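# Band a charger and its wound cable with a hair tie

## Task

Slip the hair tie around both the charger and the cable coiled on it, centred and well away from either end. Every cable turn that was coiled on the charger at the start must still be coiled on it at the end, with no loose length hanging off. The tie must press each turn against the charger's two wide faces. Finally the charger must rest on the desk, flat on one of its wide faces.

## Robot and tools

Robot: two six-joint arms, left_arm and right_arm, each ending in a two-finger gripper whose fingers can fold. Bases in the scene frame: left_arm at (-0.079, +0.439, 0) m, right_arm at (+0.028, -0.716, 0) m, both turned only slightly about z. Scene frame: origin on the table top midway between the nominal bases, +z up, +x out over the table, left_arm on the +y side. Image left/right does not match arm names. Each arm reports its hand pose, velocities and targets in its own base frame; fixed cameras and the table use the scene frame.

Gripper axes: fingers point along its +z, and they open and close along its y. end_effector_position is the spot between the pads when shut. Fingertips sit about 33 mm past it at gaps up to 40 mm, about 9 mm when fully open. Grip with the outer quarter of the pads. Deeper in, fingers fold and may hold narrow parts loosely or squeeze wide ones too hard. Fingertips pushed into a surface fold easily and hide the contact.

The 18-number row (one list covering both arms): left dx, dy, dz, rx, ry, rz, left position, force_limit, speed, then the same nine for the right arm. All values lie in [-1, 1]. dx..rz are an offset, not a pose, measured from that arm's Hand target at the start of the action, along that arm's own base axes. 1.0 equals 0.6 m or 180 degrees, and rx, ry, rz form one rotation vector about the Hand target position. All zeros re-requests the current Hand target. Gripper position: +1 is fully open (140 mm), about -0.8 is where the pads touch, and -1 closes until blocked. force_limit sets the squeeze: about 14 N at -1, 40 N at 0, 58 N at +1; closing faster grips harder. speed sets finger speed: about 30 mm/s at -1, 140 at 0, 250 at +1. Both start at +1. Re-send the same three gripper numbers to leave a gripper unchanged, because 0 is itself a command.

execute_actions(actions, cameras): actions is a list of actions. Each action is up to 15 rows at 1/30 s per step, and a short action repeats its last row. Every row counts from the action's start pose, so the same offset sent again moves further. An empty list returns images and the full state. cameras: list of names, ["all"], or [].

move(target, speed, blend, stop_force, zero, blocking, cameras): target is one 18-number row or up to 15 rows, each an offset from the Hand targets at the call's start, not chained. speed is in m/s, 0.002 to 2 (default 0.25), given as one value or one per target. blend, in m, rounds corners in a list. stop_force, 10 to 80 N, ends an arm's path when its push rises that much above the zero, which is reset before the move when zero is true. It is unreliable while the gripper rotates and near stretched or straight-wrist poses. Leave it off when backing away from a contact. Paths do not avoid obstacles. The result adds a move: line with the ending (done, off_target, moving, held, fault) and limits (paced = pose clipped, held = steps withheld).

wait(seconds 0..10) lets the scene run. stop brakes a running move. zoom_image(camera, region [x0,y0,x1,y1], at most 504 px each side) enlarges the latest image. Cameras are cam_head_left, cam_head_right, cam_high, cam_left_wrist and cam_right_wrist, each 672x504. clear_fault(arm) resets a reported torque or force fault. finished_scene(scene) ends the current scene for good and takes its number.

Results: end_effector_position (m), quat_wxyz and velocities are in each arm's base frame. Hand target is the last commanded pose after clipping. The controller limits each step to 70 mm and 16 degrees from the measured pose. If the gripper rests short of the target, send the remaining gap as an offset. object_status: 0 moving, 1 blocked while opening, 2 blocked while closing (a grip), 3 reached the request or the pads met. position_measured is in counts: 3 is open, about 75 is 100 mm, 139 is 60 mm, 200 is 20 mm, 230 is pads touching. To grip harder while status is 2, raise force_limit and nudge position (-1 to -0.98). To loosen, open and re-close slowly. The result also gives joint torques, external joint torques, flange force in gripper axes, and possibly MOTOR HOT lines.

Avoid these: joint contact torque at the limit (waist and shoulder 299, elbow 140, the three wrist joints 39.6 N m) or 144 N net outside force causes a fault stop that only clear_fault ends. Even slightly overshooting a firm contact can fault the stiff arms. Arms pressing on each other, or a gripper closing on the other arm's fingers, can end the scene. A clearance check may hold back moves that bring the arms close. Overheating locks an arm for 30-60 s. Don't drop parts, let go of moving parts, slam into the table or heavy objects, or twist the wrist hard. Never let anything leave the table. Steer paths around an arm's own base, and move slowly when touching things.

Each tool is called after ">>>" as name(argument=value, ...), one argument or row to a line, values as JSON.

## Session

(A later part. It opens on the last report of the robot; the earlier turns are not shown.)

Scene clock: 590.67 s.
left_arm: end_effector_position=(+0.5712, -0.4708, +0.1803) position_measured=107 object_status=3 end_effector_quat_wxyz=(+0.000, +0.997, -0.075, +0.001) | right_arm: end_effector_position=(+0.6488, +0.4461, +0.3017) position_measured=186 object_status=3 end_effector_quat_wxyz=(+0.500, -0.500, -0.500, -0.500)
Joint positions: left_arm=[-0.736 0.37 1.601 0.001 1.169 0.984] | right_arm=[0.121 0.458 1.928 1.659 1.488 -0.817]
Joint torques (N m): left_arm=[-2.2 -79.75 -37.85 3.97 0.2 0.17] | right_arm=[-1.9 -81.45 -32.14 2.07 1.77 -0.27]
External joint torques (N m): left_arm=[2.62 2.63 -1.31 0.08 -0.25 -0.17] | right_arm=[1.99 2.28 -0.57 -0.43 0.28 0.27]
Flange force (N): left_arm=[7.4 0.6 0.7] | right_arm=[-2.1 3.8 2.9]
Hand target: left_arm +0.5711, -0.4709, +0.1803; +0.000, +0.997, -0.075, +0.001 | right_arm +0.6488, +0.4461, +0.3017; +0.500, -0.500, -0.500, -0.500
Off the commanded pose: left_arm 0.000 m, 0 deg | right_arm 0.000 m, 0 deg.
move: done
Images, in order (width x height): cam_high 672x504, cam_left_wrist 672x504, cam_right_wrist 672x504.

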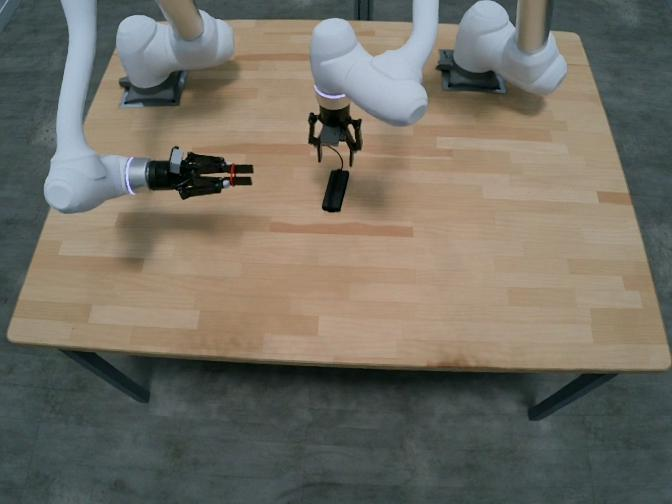

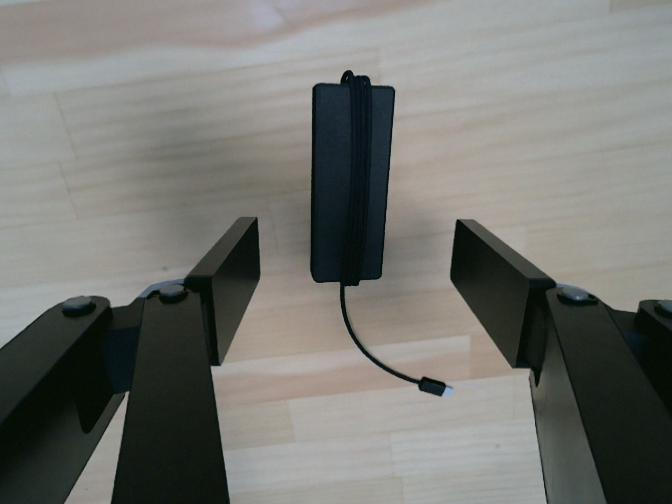

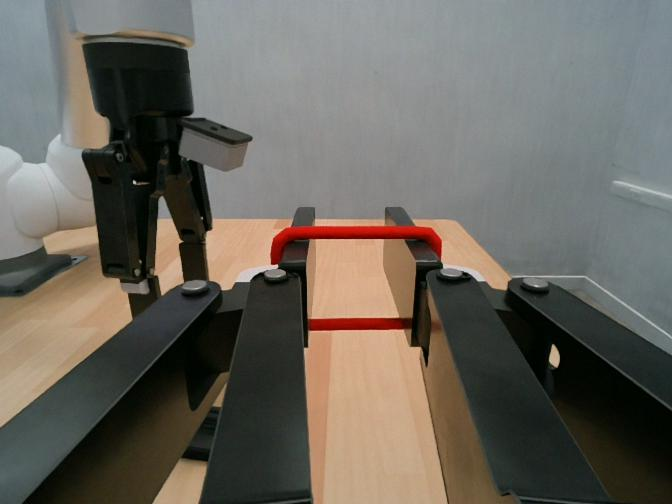

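>>> move(
  target=[
    [-0.093,0.0147,-0.15,0,0,-0.01,0.175,0,-1, 0,0,0,0,0,0,-0.45,0,-1],
    [-0.093,0.0147,-0.2305,0,0,-0.01,0.175,0,-1, 0,0,0,0,0,0,-0.45,0,-1],
  ],
  speed=[0.25,0.1],
  blend=[0.02,0],
  cameras=["cam_left_wrist"],
)

Scene clock: 629.37 s.
left_arm: end_effector_position=(+0.5153, -0.4621, +0.0420) position_measured=107 object_status=3 end_effector_quat_wxyz=(+0.000, +0.996, -0.090, +0.001) | right_arm: end_effector_position=(+0.6488, +0.4461, +0.3017) position_measured=186 object_status=3 end_effector_quat_wxyz=(+0.500, -0.500, -0.500, -0.500)
Joint positions: left_arm=[-0.781 0.417 1.819 0.001 0.905 0.97] | right_arm=[0.121 0.458 1.928 1.659 1.488 -0.817]
Joint torques (N m): left_arm=[-1.32 -77.31 -32.29 3.38 0.19 0.3] | right_arm=[-2.1 -81.41 -32.26 2.06 1.77 -0.31]
External joint torques (N m): left_arm=[0.93 1.49 -1.22 0.07 -0.24 -0.3] | right_arm=[1.95 2.92 -0.28 -0.41 0.27 0.31]
Flange force (N): left_arm=[4.2 1.5 1.1] | right_arm=[-3.0 4.0 2.9]
Hand target: left_arm +0.5153, -0.4621, +0.0420; +0.000, +0.996, -0.090, +0.001 | right_arm +0.6488, +0.4461, +0.3017; +0.500, -0.500, -0.500, -0.500
Off the commanded pose: left_arm 0.000 m, 0 deg | right_arm 0.000 m, 0 deg.
move: done
Images, in order (width x height): cam_left_wrist 672x504.

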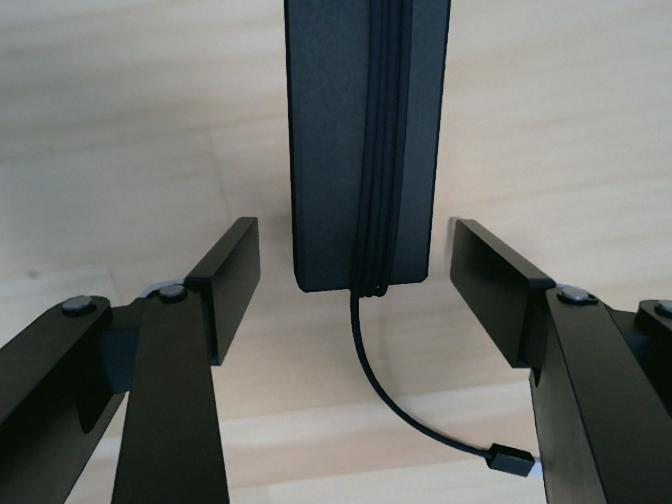

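>>> move(
  target=[
    [0,0,0,0,0,0,-1,0.5,-1, 0,0,0,0,0,0,-0.45,0,-1],
  ],
  cameras=[],
)

>>> wait(
  seconds=1.2,
  cameras=["cam_left_wrist"],
)

Scene clock: 634.30 s.
left_arm: end_effector_position=(+0.5153, -0.4621, +0.0420) position_measured=150 object_status=0 end_effector_quat_wxyz=(+0.000, +0.996, -0.090, +0.001) | right_arm: end_effector_position=(+0.6488, +0.4461, +0.3017) position_measured=186 object_status=3 end_effector_quat_wxyz=(+0.500, -0.500, -0.500, -0.500)
Joint positions: left_arm=[-0.781 0.417 1.819 0.001 0.905 0.97] | right_arm=[0.121 0.458 1.928 1.659 1.488 -0.817]
Joint torques (N m): left_arm=[-0.43 -68.11 -27.92 3.85 -0.65 0.28] | right_arm=[-2.12 -81.63 -32.09 2.08 1.78 -0.28]
External joint torques (N m): left_arm=[0.35 -7.92 -5.6 -0.4 0.59 -0.28] | right_arm=[2.15 2.19 -0.63 -0.43 0.28 0.28]
Flange force (N): left_arm=[1.4 0.8 -12.8] | right_arm=[-1.9 3.8 3.2]
Hand target: left_arm +0.5153, -0.4621, +0.0420; +0.000, +0.996, -0.090, +0.001 | right_arm +0.6488, +0.4461, +0.3017; +0.500, -0.500, -0.500, -0.500
Off the commanded pose: left_arm 0.000 m, 0 deg | right_arm 0.000 m, 0 deg.
move: done
No camera images: "cameras" was empty.

Scene clock: 635.50 s.
left_arm: end_effector_position=(+0.5153, -0.4621, +0.0420) position_measured=150 object_status=2 end_effector_quat_wxyz=(+0.000, +0.996, -0.090, +0.001) | right_arm: end_effector_position=(+0.6488, +0.4461, +0.3017) position_measured=186 object_status=3 end_effector_quat_wxyz=(+0.500, -0.500, -0.500, -0.500)
Joint positions: left_arm=[-0.781 0.417 1.819 0.001 0.905 0.97] | right_arm=[0.121 0.458 1.928 1.659 1.488 -0.817]
Joint torques (N m): left_arm=[-0.2 -68.04 -27.89 3.86 -0.67 0.32] | right_arm=[-2.09 -81.55 -32.17 2.06 1.75 -0.31]
External joint torques (N m): left_arm=[0.28 -7.56 -5.49 -0.42 0.62 -0.32] | right_arm=[2.06 2.25 -0.6 -0.4 0.3 0.31]
Flange force (N): left_arm=[1.6 1.0 -12.4] | right_arm=[-2.0 3.8 3.0]
Hand target: left_arm +0.5153, -0.4621, +0.0420; +0.000, +0.996, -0.090, +0.001 | right_arm +0.6488, +0.4461, +0.3017; +0.500, -0.500, -0.500, -0.500
Tool commands: left_gripper/position=-1.0 left_gripper/force_limit=+0.5 left_gripper/speed=-1.0 right_gripper/position=-0.45 right_gripper/force_limit=+0.0 right_gripper/speed=-1.0
Off the commanded pose: left_arm 0.000 m, 0 deg | right_arm 0.000 m, 0 deg.
wait: 1.20 s; at rest by 0.17 s
Images, in order (width x height): cam_left_wrist 672x504.

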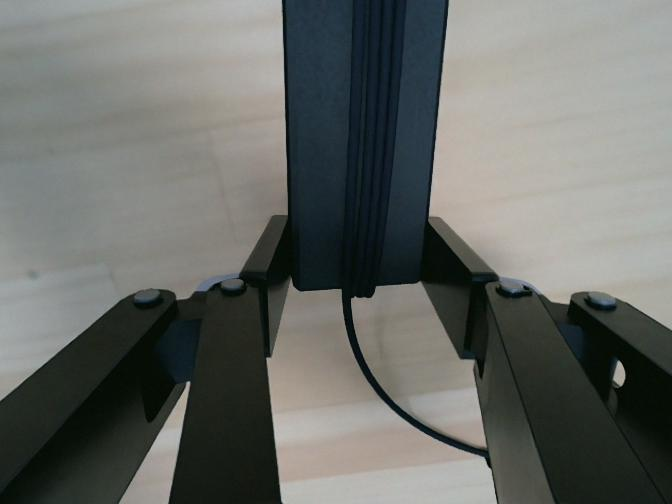

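>>> move(
  target=[
    [0,0,0.16,0,0,0,-1,0.5,-1, 0,0,0,0,0,0,0,0,-1],
    [0.2988,0.2558,0.468,0,0,-0.4344,-1,0.5,-1, 0,0.1,0,0,0,0,0,0,-1],
    [0.2988,0.2558,0.468,0,0,-0.4344,-1,0.5,-1, -0.0557,0.274,0.0105,-0.139,0,0,0,0,-1],
  ],
  speed=[0.1,0.25,0.2],
  blend=[0,0.03,0],
  cameras=["all"],
)

>>> zoom_image(
  camera="cam_right_wrist",
  region=[180, 100, 520, 355],
)

>>> zoom_image(
  camera="cam_left_wrist",
  region=[180, 0, 520, 255],
)

Scene clock: 653.63 s.
left_arm: end_effector_position=(+0.6946, -0.3086, +0.3228) position_measured=150 object_status=2 end_effector_quat_wxyz=(+0.000, +0.716, -0.698, +0.000) | right_arm: end_effector_position=(+0.6153, +0.6105, +0.3081) position_measured=129 object_status=3 end_effector_quat_wxyz=(-0.380, +0.597, +0.596, +0.380)
Joint positions: left_arm=[-0.463 0.339 1.379 -0.001 1.423 2.654] | right_arm=[0.416 0.343 1.768 1.363 1.01 -0.386]
Joint torques (N m): left_arm=[-1.2 -80.21 -42.28 4.03 0.14 0.3] | right_arm=[-2.34 -77.11 -38.51 3.27 0.73 -0.3]
External joint torques (N m): left_arm=[1.34 3.38 0.27 0.23 -0.17 -0.3] | right_arm=[2.53 1.86 -1.29 -0.5 0.23 0.3]
Flange force (N): left_arm=[0.8 -5.0 1.5] | right_arm=[3.0 3.8 4.6]
Hand target: left_arm +0.6946, -0.3086, +0.3228; +0.000, +0.716, -0.698, +0.000 | right_arm +0.6154, +0.6105, +0.3080; -0.380, +0.597, +0.596, +0.380
Off the commanded pose: left_arm 0.000 m, 0 deg | right_arm 0.000 m, 0 deg.
move: done

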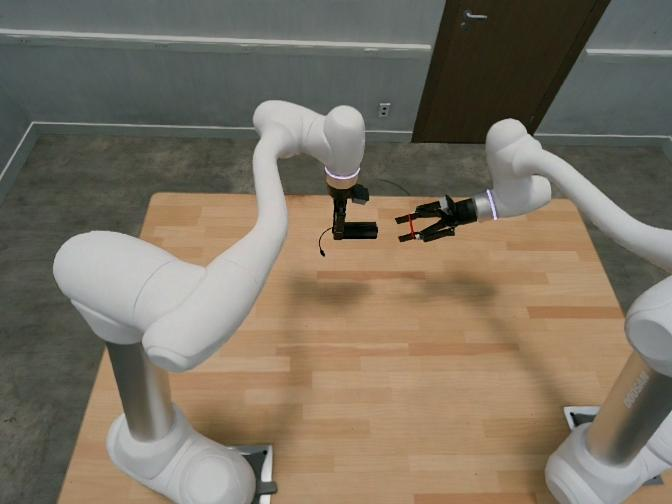

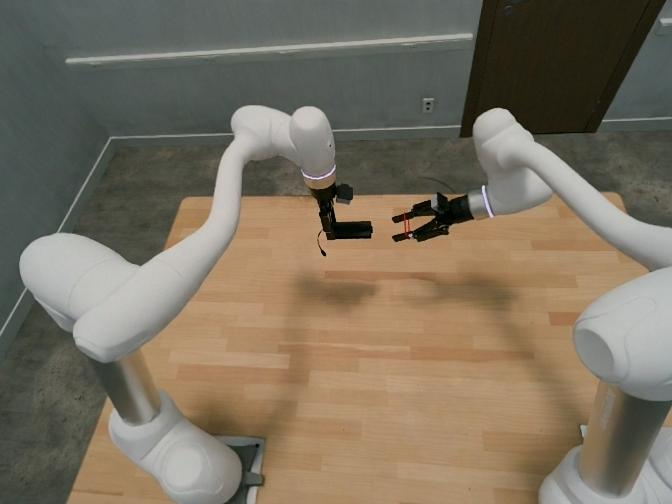

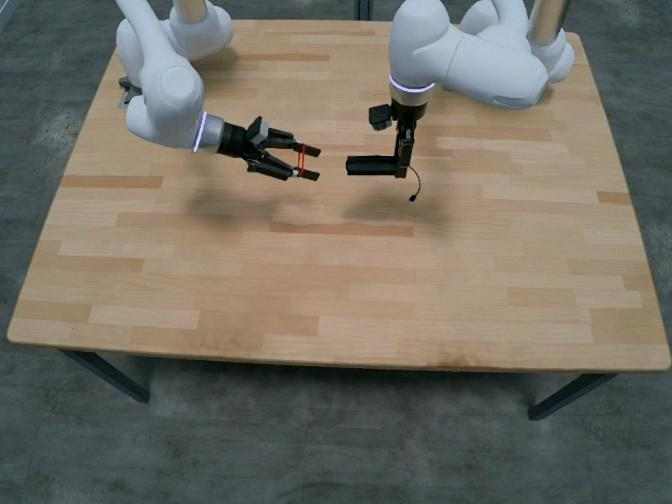

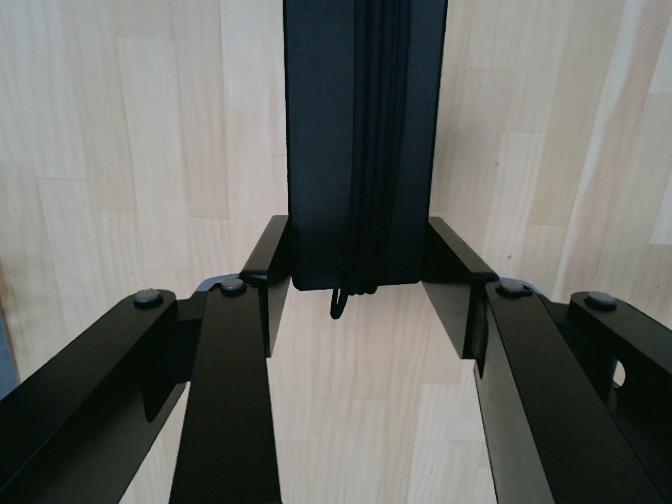

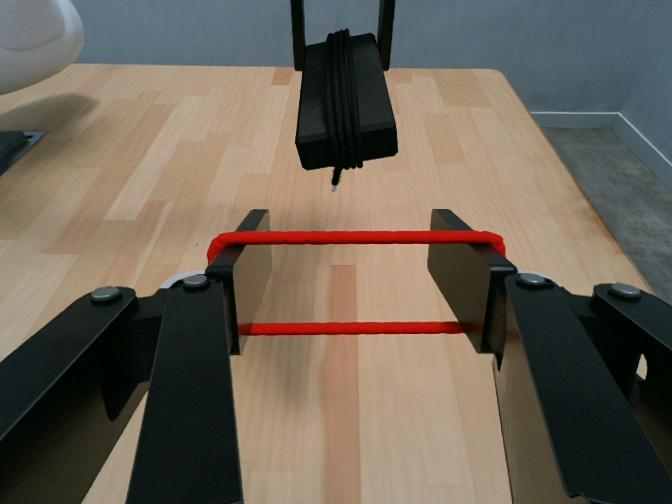

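Scaled by 1.482.

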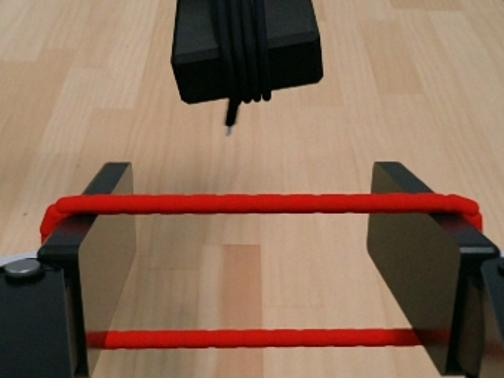

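Scaled by 1.482.

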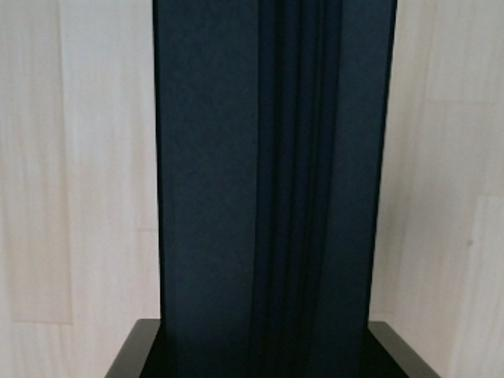

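>>> zoom_image(
  camera="cam_right_wrist",
  region=[270, 0, 430, 200],
)

>>> zoom_image(
  camera="cam_high",
  region=[280, 90, 440, 210],
)

>>> zoom_image(
  camera="cam_head_right",
  region=[300, 170, 460, 270],
)

Scaled by 2.520.

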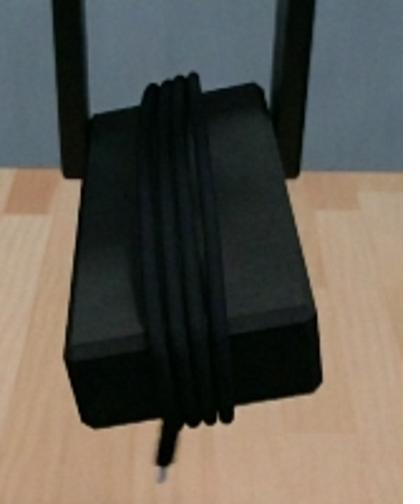

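Scaled by 3.150.

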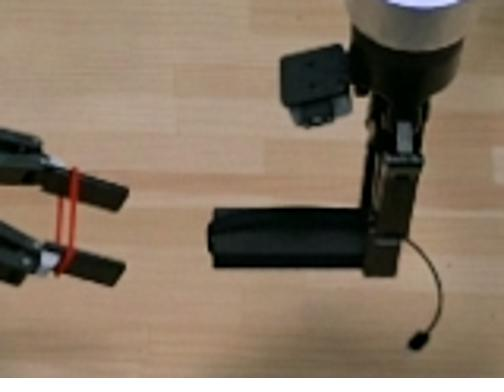

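Scaled by 3.150.

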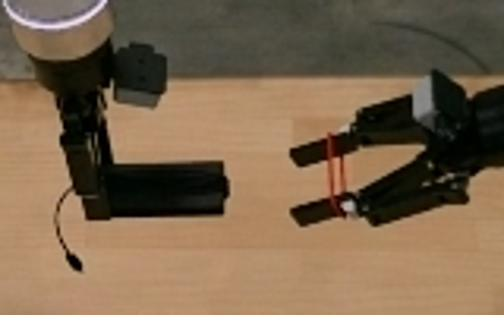

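>>> zoom_image(
  camera="cam_right_wrist",
  region=[285, 105, 410, 200],
)

Scaled by 4.032.

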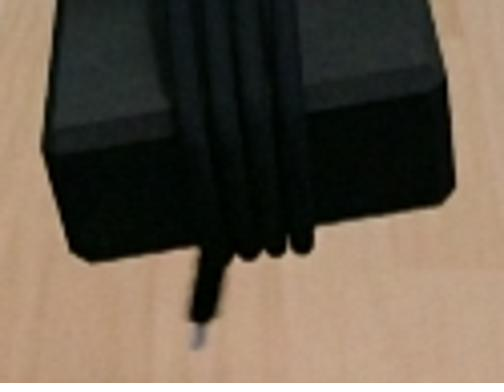

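>>> move(
  target=[
    [0,0,0,0,0,0,-0.98,1,-1, -0.0033,0,-0.0217,-0.0554,-0.0626,-0.0055,0,0,-1],
  ],
  speed=0.2,
  cameras=["cam_right_wrist"],
)

>>> zoom_image(
  camera="cam_right_wrist",
  region=[240, 0, 450, 200],
)

Scene clock: 678.40 s.
left_arm: end_effector_position=(+0.6946, -0.3086, +0.3228) position_measured=151 object_status=2 end_effector_quat_wxyz=(+0.000, +0.716, -0.698, +0.000) | right_arm: end_effector_position=(+0.6134, +0.6105, +0.2950) position_measured=129 object_status=3 end_effector_quat_wxyz=(-0.263, +0.593, +0.656, +0.386)
Joint positions: left_arm=[-0.463 0.339 1.379 -0.001 1.423 2.654] | right_arm=[0.479 0.286 1.779 1.191 0.813 -0.384]
Joint torques (N m): left_arm=[-1.47 -80.43 -42.24 4.04 0.13 0.33] | right_arm=[-1.92 -72.43 -40.11 3.66 0.04 -0.23]
External joint torques (N m): left_arm=[1.8 3.56 0.24 0.23 -0.16 -0.33] | right_arm=[1.92 1.97 -0.63 -0.55 0.3 0.24]
Flange force (N): left_arm=[0.5 -5.6 1.5] | right_arm=[2.7 2.8 3.7]
Hand target: left_arm +0.6946, -0.3086, +0.3228; +0.000, +0.716, -0.698, +0.000 | right_arm +0.6134, +0.6105, +0.2950; -0.263, +0.593, +0.656, +0.386
Off the commanded pose: left_arm 0.000 m, 0 deg | right_arm 0.000 m, 0 deg.
move: done
Images, in order (width x height): cam_right_wrist 672x504.

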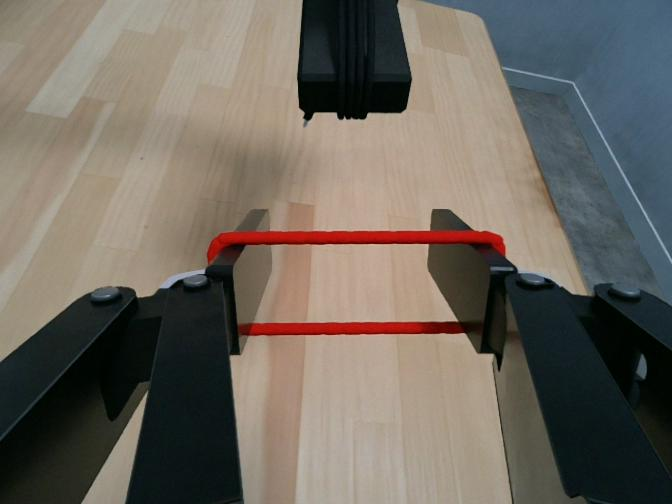

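Scaled by 2.400.

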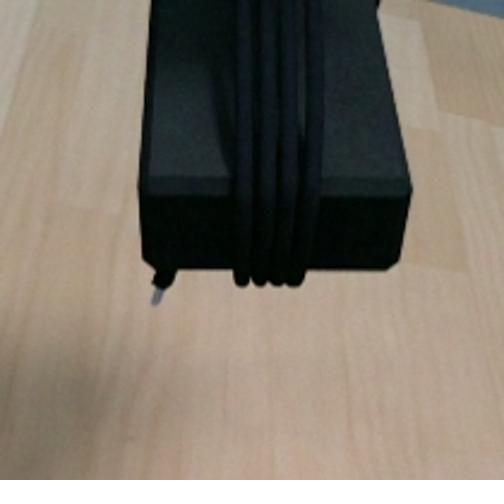

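>>> move(
  target=[
    [0,0,0,0,0,0,-0.98,1,-1, -0.0013,0.1333,0.0065,0,0,0,0,0,-1],
  ],
  speed=0.1,
  cameras=["cam_right_wrist"],
)

>>> zoom_image(
  camera="cam_right_wrist",
  region=[200, 50, 520, 350],
)

Scene clock: 692.40 s.
left_arm: end_effector_position=(+0.6946, -0.3086, +0.3228) position_measured=151 object_status=2 end_effector_quat_wxyz=(+0.000, +0.716, -0.698, +0.000) | right_arm: end_effector_position=(+0.6126, +0.6905, +0.2989) position_measured=129 object_status=3 end_effector_quat_wxyz=(-0.263, +0.593, +0.656, +0.386)
Joint positions: left_arm=[-0.463 0.339 1.379 -0.001 1.423 2.654] | right_arm=[0.58 0.346 1.688 1.174 0.742 -0.295]
Joint torques (N m): left_arm=[-1.11 -80.4 -42.22 4.08 0.16 0.3] | right_arm=[-2.21 -79.25 -40.9 3.48 -0.24 -0.28]
External joint torques (N m): left_arm=[1.36 3.6 0.23 0.19 -0.19 -0.3] | right_arm=[2.29 1.99 -0.49 -0.39 0.38 0.29]
Flange force (N): left_arm=[1.0 -5.4 1.5] | right_arm=[3.1 2.1 4.1]
Hand target: left_arm +0.6946, -0.3086, +0.3228; +0.000, +0.716, -0.698, +0.000 | right_arm +0.6126, +0.6905, +0.2989; -0.263, +0.593, +0.656, +0.386
Off the commanded pose: left_arm 0.000 m, 0 deg | right_arm 0.000 m, 0 deg.
move: done
Images, in order (width x height): cam_right_wrist 672x504.

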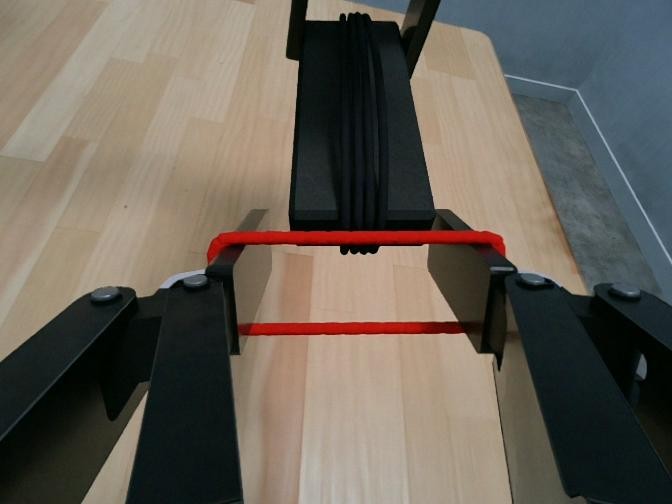

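Scaled by 1.575.

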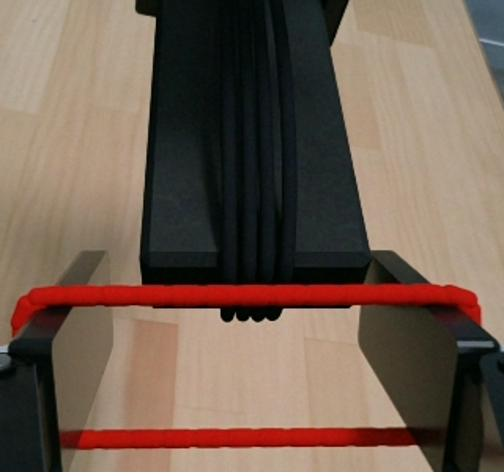

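>>> move(
  target=[
    [0,0,0,0,0,0,-0.98,1,-1, 0.0057,0.0408,0.0012,0,0,0,0,0,-1],
  ],
  speed=0.06,
  cameras=["cam_right_wrist","cam_left_wrist","cam_high"],
)

>>> zoom_image(
  camera="cam_right_wrist",
  region=[200, 100, 520, 350],
)

Scene clock: 711.00 s.
left_arm: end_effector_position=(+0.6946, -0.3086, +0.3228) position_measured=151 object_status=2 end_effector_quat_wxyz=(+0.000, +0.716, -0.698, +0.000) | right_arm: end_effector_position=(+0.6160, +0.7150, +0.2996) position_measured=129 object_status=3 end_effector_quat_wxyz=(-0.263, +0.593, +0.656, +0.386)
Joint positions: left_arm=[-0.463 0.339 1.379 -0.001 1.423 2.654] | right_arm=[0.606 0.371 1.651 1.163 0.725 -0.265]
Joint torques (N m): left_arm=[-1.18 -80.33 -42.16 4.04 0.1 0.32] | right_arm=[-1.98 -82.08 -40.78 3.59 -0.21 -0.29]
External joint torques (N m): left_arm=[1.08 3.66 0.2 0.21 -0.13 -0.32] | right_arm=[1.76 2.78 -0.79 -0.47 0.26 0.3]
Flange force (N): left_arm=[1.4 -5.4 1.4] | right_arm=[3.1 3.8 4.9]
Hand target: left_arm +0.6946, -0.3086, +0.3228; +0.000, +0.716, -0.698, +0.000 | right_arm +0.6160, +0.7150, +0.2996; -0.263, +0.593, +0.656, +0.386
Off the commanded pose: left_arm 0.000 m, 0 deg | right_arm 0.000 m, 0 deg.
move: done
Images, in order (width x height): cam_high 672x504, cam_left_wrist 672x504, cam_right_wrist 672x504.

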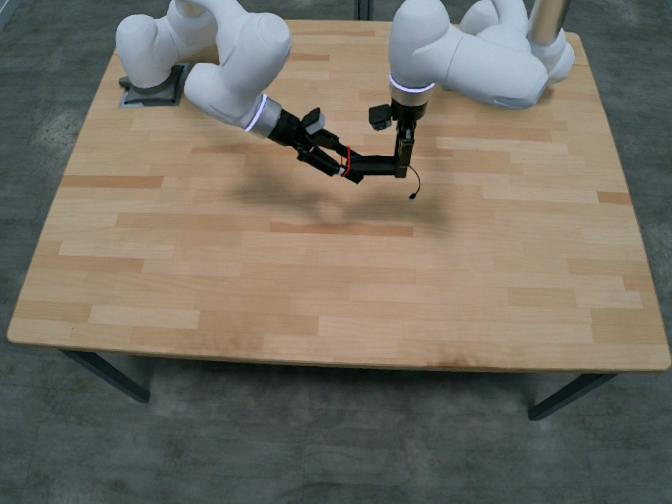

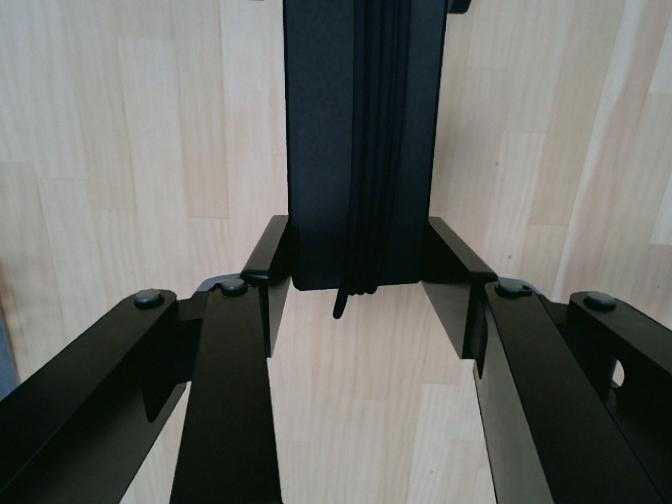

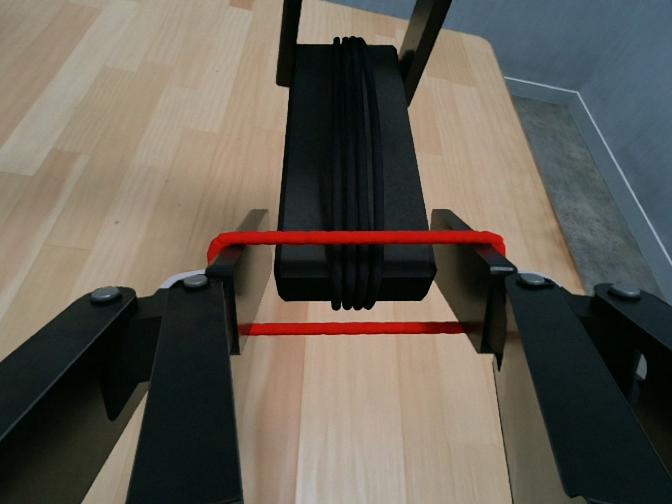

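Scaled by 1.575.

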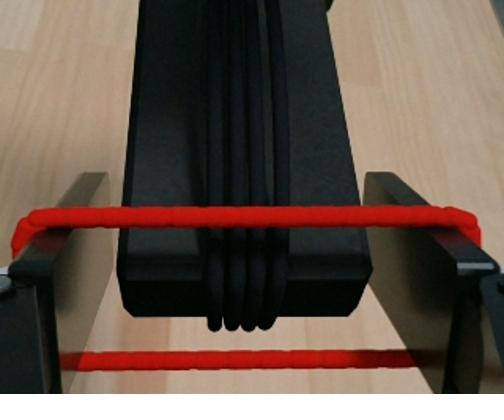

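>>> move(
  target=[
    [0,0,0,0,0,0,-0.98,1,-1, 0,0.0058,0,0,0,0,0,0,-1],
    [0,0,0,0,0,0,-0.98,1,-1, 0.0041,0.0058,-0.0204,0,0,0,0,0,-1],
  ],
  speed=0.03,
  cameras=["cam_right_wrist","cam_left_wrist"],
)

>>> zoom_image(
  camera="cam_right_wrist",
  region=[200, 100, 520, 350],
)

Scene clock: 722.83 s.
left_arm: end_effector_position=(+0.6946, -0.3086, +0.3228) position_measured=151 object_status=2 end_effector_quat_wxyz=(+0.000, +0.716, -0.698, +0.000) | right_arm: end_effector_position=(+0.6185, +0.7185, +0.2874) position_measured=129 object_status=3 end_effector_quat_wxyz=(-0.263, +0.593, +0.656, +0.386)
Joint positions: left_arm=[-0.463 0.339 1.379 -0.001 1.423 2.654] | right_arm=[0.608 0.385 1.654 1.182 0.717 -0.288]
Joint torques (N m): left_arm=[-1.64 -81.16 -42.78 3.66 0.12 0.37] | right_arm=[-1.91 -81.67 -40.1 3.29 -0.28 -0.31]
External joint torques (N m): left_arm=[1.59 3.99 0.65 0.62 -0.15 -0.37] | right_arm=[1.85 0.75 -1.28 -0.27 0.39 0.31]
Flange force (N): left_arm=[0.7 -5.2 2.2] | right_arm=[4.0 2.5 2.8]
Hand target: left_arm +0.6946, -0.3086, +0.3228; +0.000, +0.716, -0.698, +0.000 | right_arm +0.6185, +0.7185, +0.2874; -0.263, +0.593, +0.656, +0.386
Off the commanded pose: left_arm 0.000 m, 0 deg | right_arm 0.000 m, 0 deg.
move: done
Images, in order (width x height): cam_left_wrist 672x504, cam_right_wrist 672x504.

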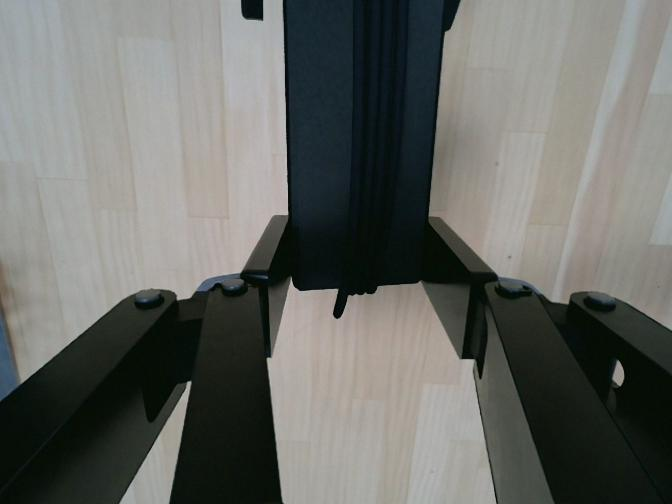

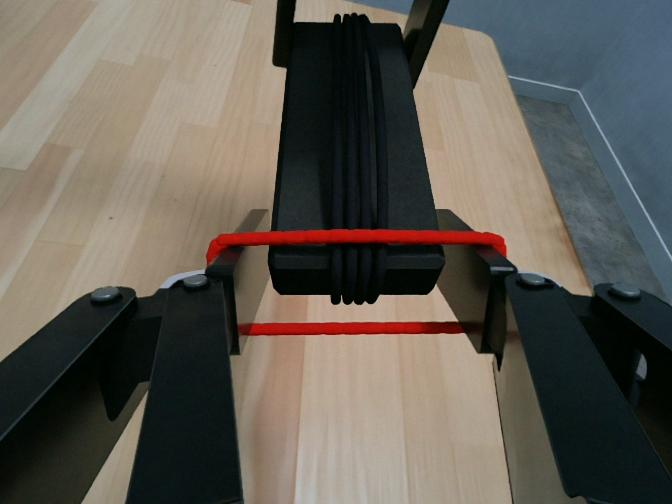

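Scaled by 1.575.

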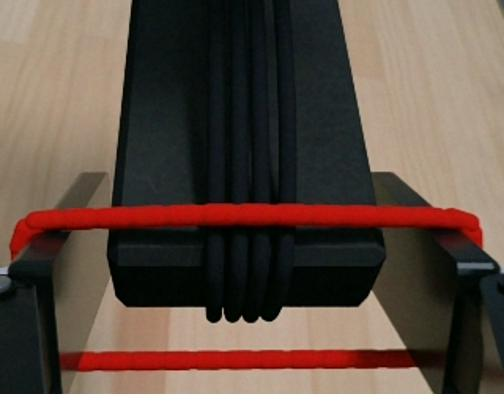

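>>> move(
  target=[
    [0,0,0,0,0,0,-0.98,1,-1, 0.0013,0,-0.0065,0,0,0,0,0,-1],
    [0,0,0,0,0,0,-0.98,1,-1, 0.0003,0.0112,-0.0015,0.109,0,0.0218,0,0,-1],
  ],
  speed=[0.03,0.08],
  cameras=["cam_right_wrist","cam_left_wrist"],
)

>>> zoom_image(
  camera="cam_right_wrist",
  region=[200, 100, 520, 350],
)

Scene clock: 739.70 s.
left_arm: end_effector_position=(+0.6946, -0.3086, +0.3228) position_measured=151 object_status=2 end_effector_quat_wxyz=(+0.000, +0.716, -0.698, +0.000) | right_arm: end_effector_position=(+0.6186, +0.7252, +0.2865) position_measured=129 object_status=3 end_effector_quat_wxyz=(-0.373, +0.516, +0.600, +0.483)
Joint positions: left_arm=[-0.463 0.339 1.379 -0.001 1.423 2.654] | right_arm=[0.544 0.464 1.752 1.724 0.944 -0.818]
Joint torques (N m): left_arm=[-2.15 -81.64 -43.16 3.56 0.05 0.4] | right_arm=[-1.58 -86.28 -36.83 1.49 1.04 -0.28]
External joint torques (N m): left_arm=[2.19 4.6 1.08 0.71 -0.08 -0.4] | right_arm=[1.88 0.9 -1.47 -0.24 0.54 0.29]
Flange force (N): left_arm=[0.1 -5.6 2.8] | right_arm=[1.2 3.1 3.9]
Hand target: left_arm +0.6946, -0.3086, +0.3228; +0.000, +0.716, -0.698, +0.000 | right_arm +0.6187, +0.7252, +0.2865; -0.373, +0.516, +0.600, +0.483
Off the commanded pose: left_arm 0.000 m, 0 deg | right_arm 0.000 m, 0 deg.
move: done
Images, in order (width x height): cam_left_wrist 672x504, cam_right_wrist 672x504.

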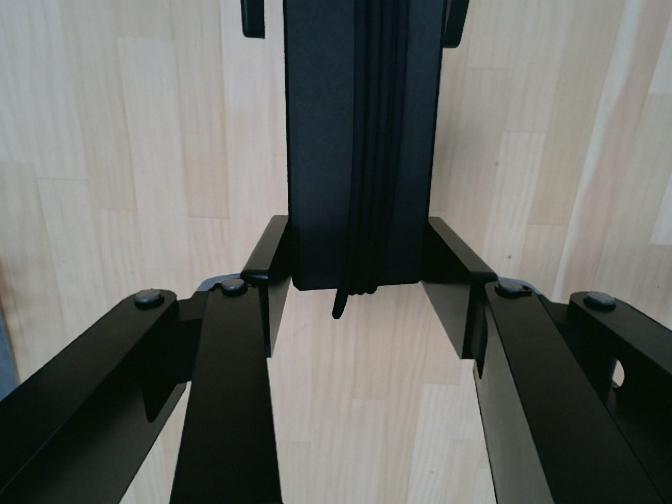

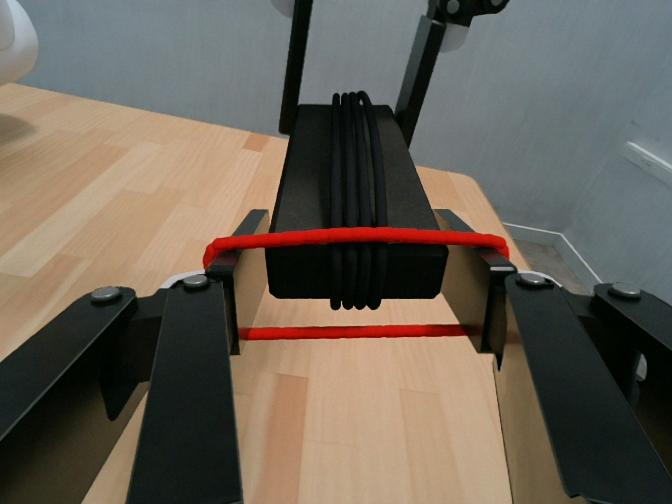

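Scaled by 1.575.

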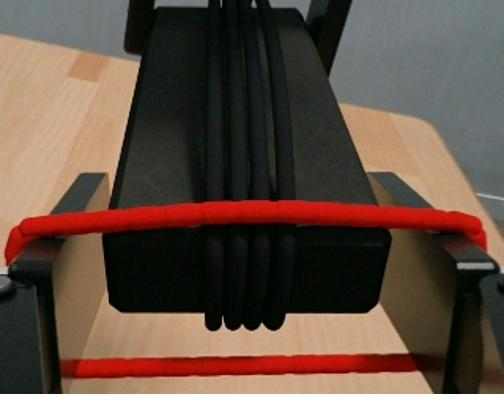

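>>> move(
  target=[
    [0,0,0,0,0,0,-0.98,1,-1, -0.0019,0.0083,0.0095,0.0818,0,0.0163,0,0,-1],
    [0,0,0,0,0,0,-0.98,1,-1, -0.0019,0.0208,0.0095,0.0818,0,0.0163,0,0,-1],
  ],
  speed=[0.08,0.03],
  cameras=["cam_right_wrist","cam_left_wrist"],
)

>>> zoom_image(
  camera="cam_right_wrist",
  region=[200, 100, 520, 350],
)

Scene clock: 758.67 s.
left_arm: end_effector_position=(+0.6946, -0.3086, +0.3228) position_measured=151 object_status=2 end_effector_quat_wxyz=(+0.000, +0.716, -0.698, +0.000) | right_arm: end_effector_position=(+0.6175, +0.7377, +0.2922) position_measured=129 object_status=3 end_effector_quat_wxyz=(-0.449, +0.449, +0.546, +0.547)
Joint positions: left_arm=[-0.463 0.339 1.379 -0.001 1.423 2.654] | right_arm=[0.534 0.564 1.764 1.957 1.192 -1.028]
Joint torques (N m): left_arm=[-2.29 -81.48 -43.28 3.38 0 0.38] | right_arm=[-1.6 -92.37 -33.89 0.74 1.22 -0.29]
External joint torques (N m): left_arm=[1.87 4.7 1.24 0.87 -0.03 -0.38] | right_arm=[1.57 1.11 -1.19 -0.18 0.86 0.3]
Flange force (N): left_arm=[0.3 -5.3 3.0] | right_arm=[-1.2 2.6 3.1]
Hand target: left_arm +0.6946, -0.3086, +0.3228; +0.000, +0.716, -0.698, +0.000 | right_arm +0.6175, +0.7377, +0.2922; -0.449, +0.449, +0.546, +0.547
Off the commanded pose: left_arm 0.000 m, 0 deg | right_arm 0.000 m, 0 deg.
move: done
Images, in order (width x height): cam_left_wrist 672x504, cam_right_wrist 672x504.

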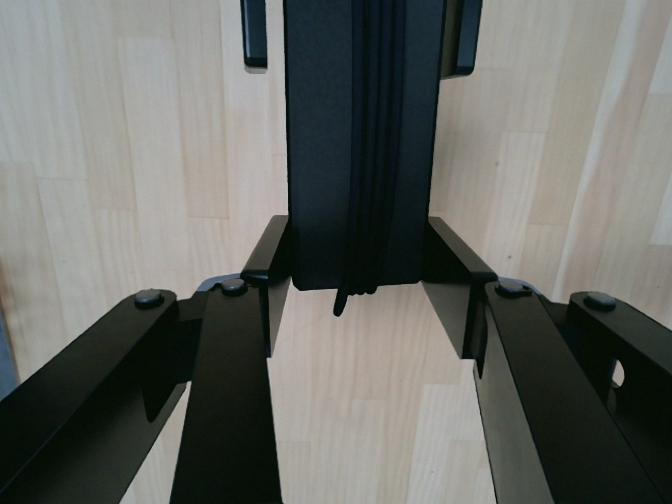

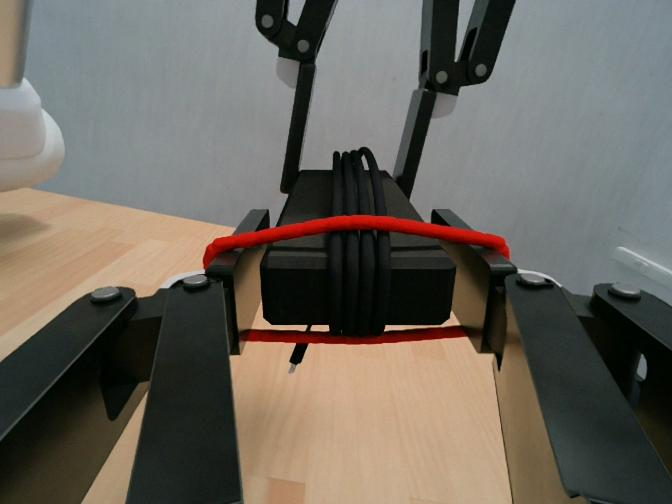

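Scaled by 1.575.

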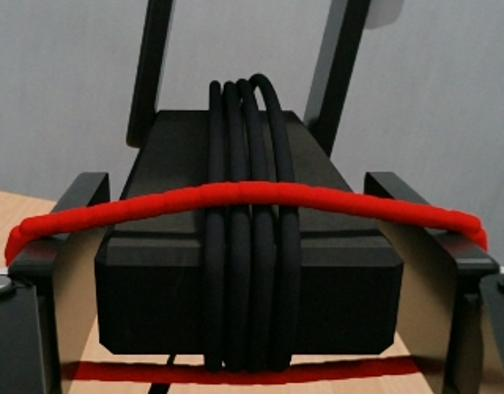

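>>> move(
  target=[
    [0,0,0,0,0,0,-0.98,1,-1, -0.001,0.0033,0.005,0,0,0,0,0,-1],
    [0,0,0,0,0,0,-0.98,1,-1, -0.001,0.0333,0.005,0,0,0,0,0,-1],
  ],
  speed=[0.04,0.04],
  cameras=["cam_right_wrist","cam_left_wrist"],
)

>>> zoom_image(
  camera="cam_right_wrist",
  region=[200, 100, 520, 370],
)

Scene clock: 774.07 s.
left_arm: end_effector_position=(+0.6946, -0.3086, +0.3228) position_measured=151 object_status=2 end_effector_quat_wxyz=(+0.000, +0.716, -0.698, +0.000) | right_arm: end_effector_position=(+0.6169, +0.7576, +0.2952) position_measured=129 object_status=3 end_effector_quat_wxyz=(-0.449, +0.449, +0.546, +0.547)
Joint positions: left_arm=[-0.463 0.339 1.379 -0.001 1.423 2.654] | right_arm=[0.557 0.574 1.74 1.97 1.17 -1.02]
Joint torques (N m): left_arm=[-2.31 -80.66 -42.63 3.7 -0.01 0.29] | right_arm=[-1.6 -95.1 -34.93 0.82 1.69 -0.29]
External joint torques (N m): left_arm=[2.22 3.64 0.55 0.57 -0.02 -0.29] | right_arm=[1.87 2.3 -0.68 -0.33 0.38 0.29]
Flange force (N): left_arm=[-0.2 -5.4 1.7] | right_arm=[-2.4 2.4 4.0]
Hand target: left_arm +0.6946, -0.3086, +0.3228; +0.000, +0.716, -0.698, +0.000 | right_arm +0.6169, +0.7577, +0.2952; -0.449, +0.449, +0.546, +0.547
Off the commanded pose: left_arm 0.000 m, 0 deg | right_arm 0.000 m, 0 deg.
move: done
Images, in order (width x height): cam_left_wrist 672x504, cam_right_wrist 672x504.

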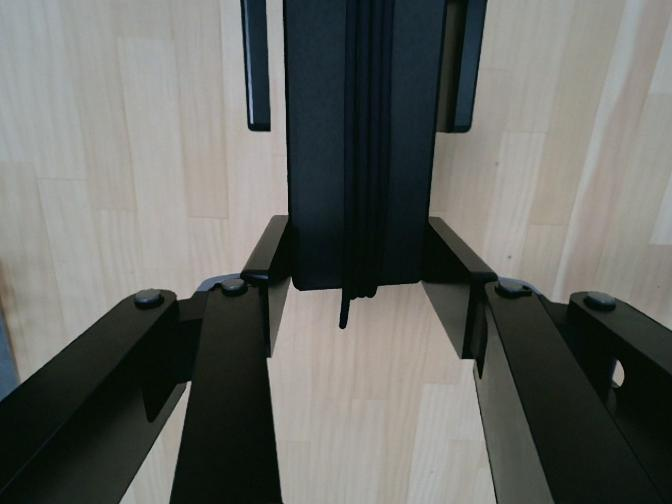

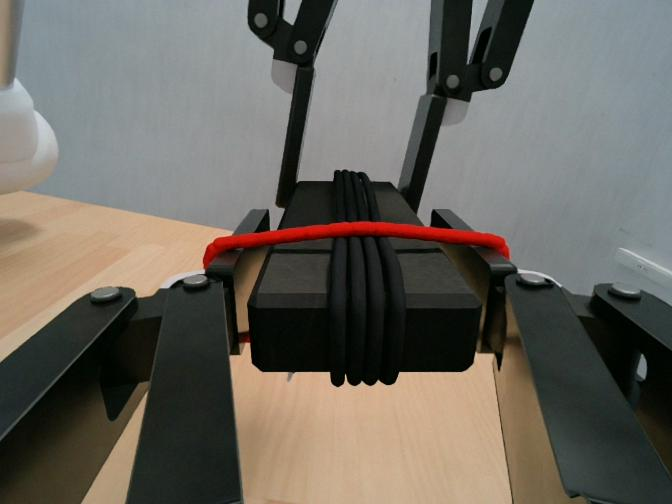

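Scaled by 1.575.

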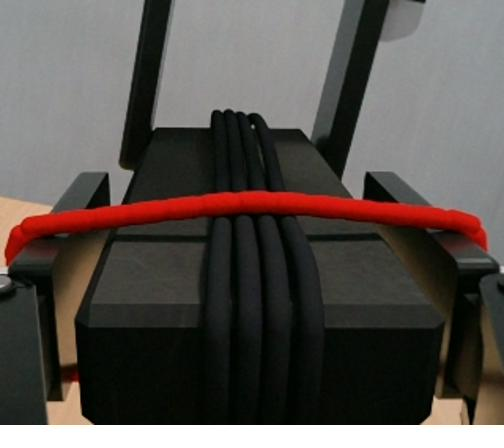

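>>> move(
  target=[
    [0,0,0,0,0,0,-0.98,1,-1, 0,0.0367,0,0,0,0,0,0,-1],
  ],
  speed=[0.04],
  cameras=["cam_right_wrist","cam_left_wrist","cam_high","cam_head_left","cam_head_right"],
)

>>> zoom_image(
  camera="cam_right_wrist",
  region=[200, 130, 520, 430],
)

>>> zoom_image(
  camera="cam_high",
  region=[300, 90, 460, 210],
)

Scene clock: 782.20 s.
left_arm: end_effector_position=(+0.6946, -0.3084, +0.3228) position_measured=151 object_status=2 end_effector_quat_wxyz=(+0.000, +0.716, -0.698, +0.000) | right_arm: end_effector_position=(+0.6170, +0.7796, +0.2952) position_measured=129 object_status=3 end_effector_quat_wxyz=(-0.449, +0.449, +0.546, +0.547)
Joint positions: left_arm=[-0.463 0.339 1.379 -0.001 1.423 2.654] | right_arm=[0.582 0.589 1.712 1.984 1.148 -1.016]
Joint torques (N m): left_arm=[-15.18 -79.18 -45.83 -2.58 -2.78 0.45] | right_arm=[10.32 -95.22 -39.54 0.97 1.54 -0.33]
External joint torques (N m): left_arm=[15.42 2.39 3.83 6.86 2.74 -0.45] | right_arm=[-10.48 1.02 3.63 -0.53 0.5 0.34]
Flange force (N): left_arm=[-18.7 -6.5 1.5] | right_arm=[-2.6 2.5 -16.3]
Hand target: left_arm +0.6946, -0.3086, +0.3228; +0.000, +0.716, -0.698, +0.000 | right_arm +0.6169, +0.7797, +0.2952; -0.449, +0.449, +0.546, +0.547
Off the commanded pose: left_arm 0.000 m, 0 deg | right_arm 0.000 m, 0 deg.
move: done

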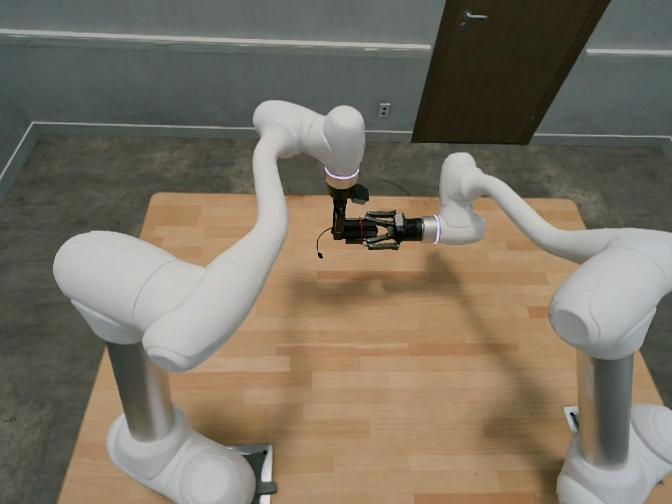

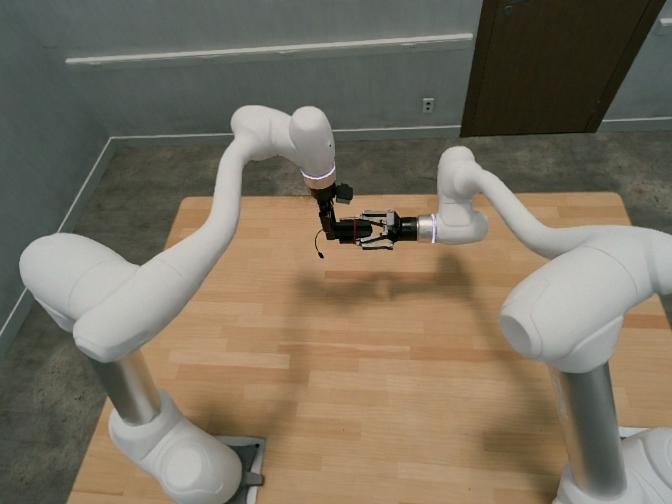

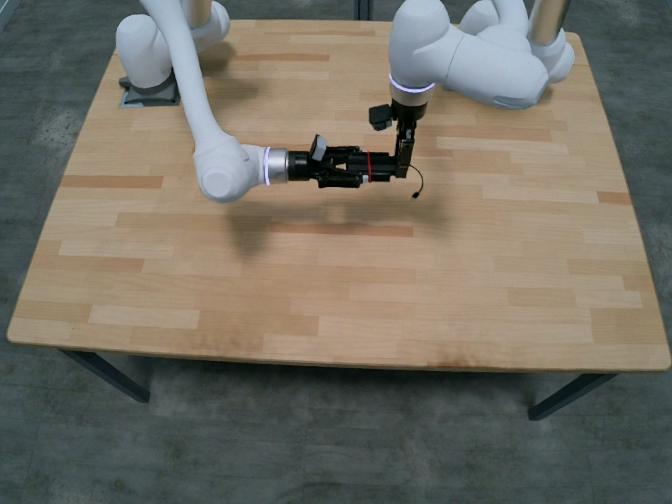

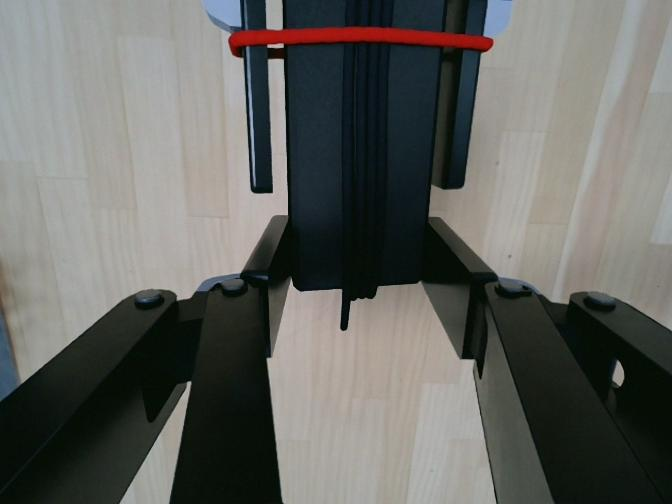

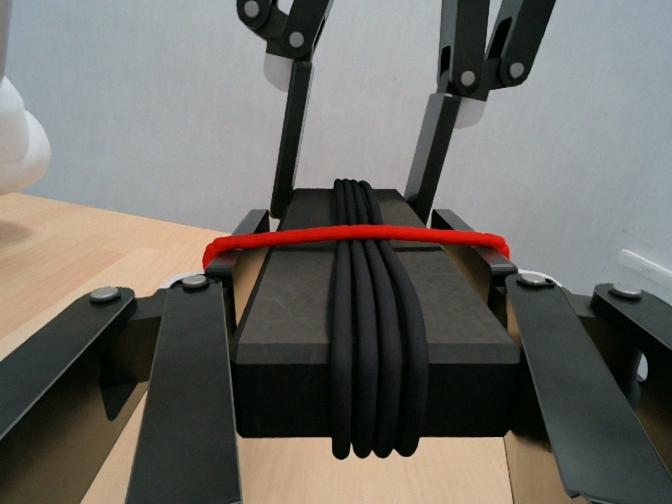

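Scaled by 1.575.

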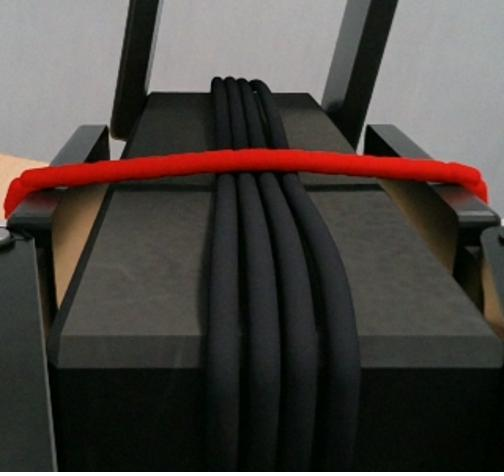

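Scaled by 3.150.

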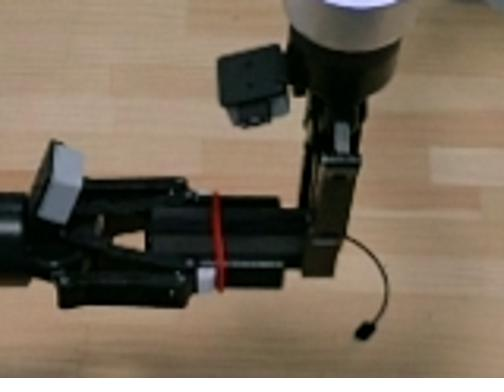

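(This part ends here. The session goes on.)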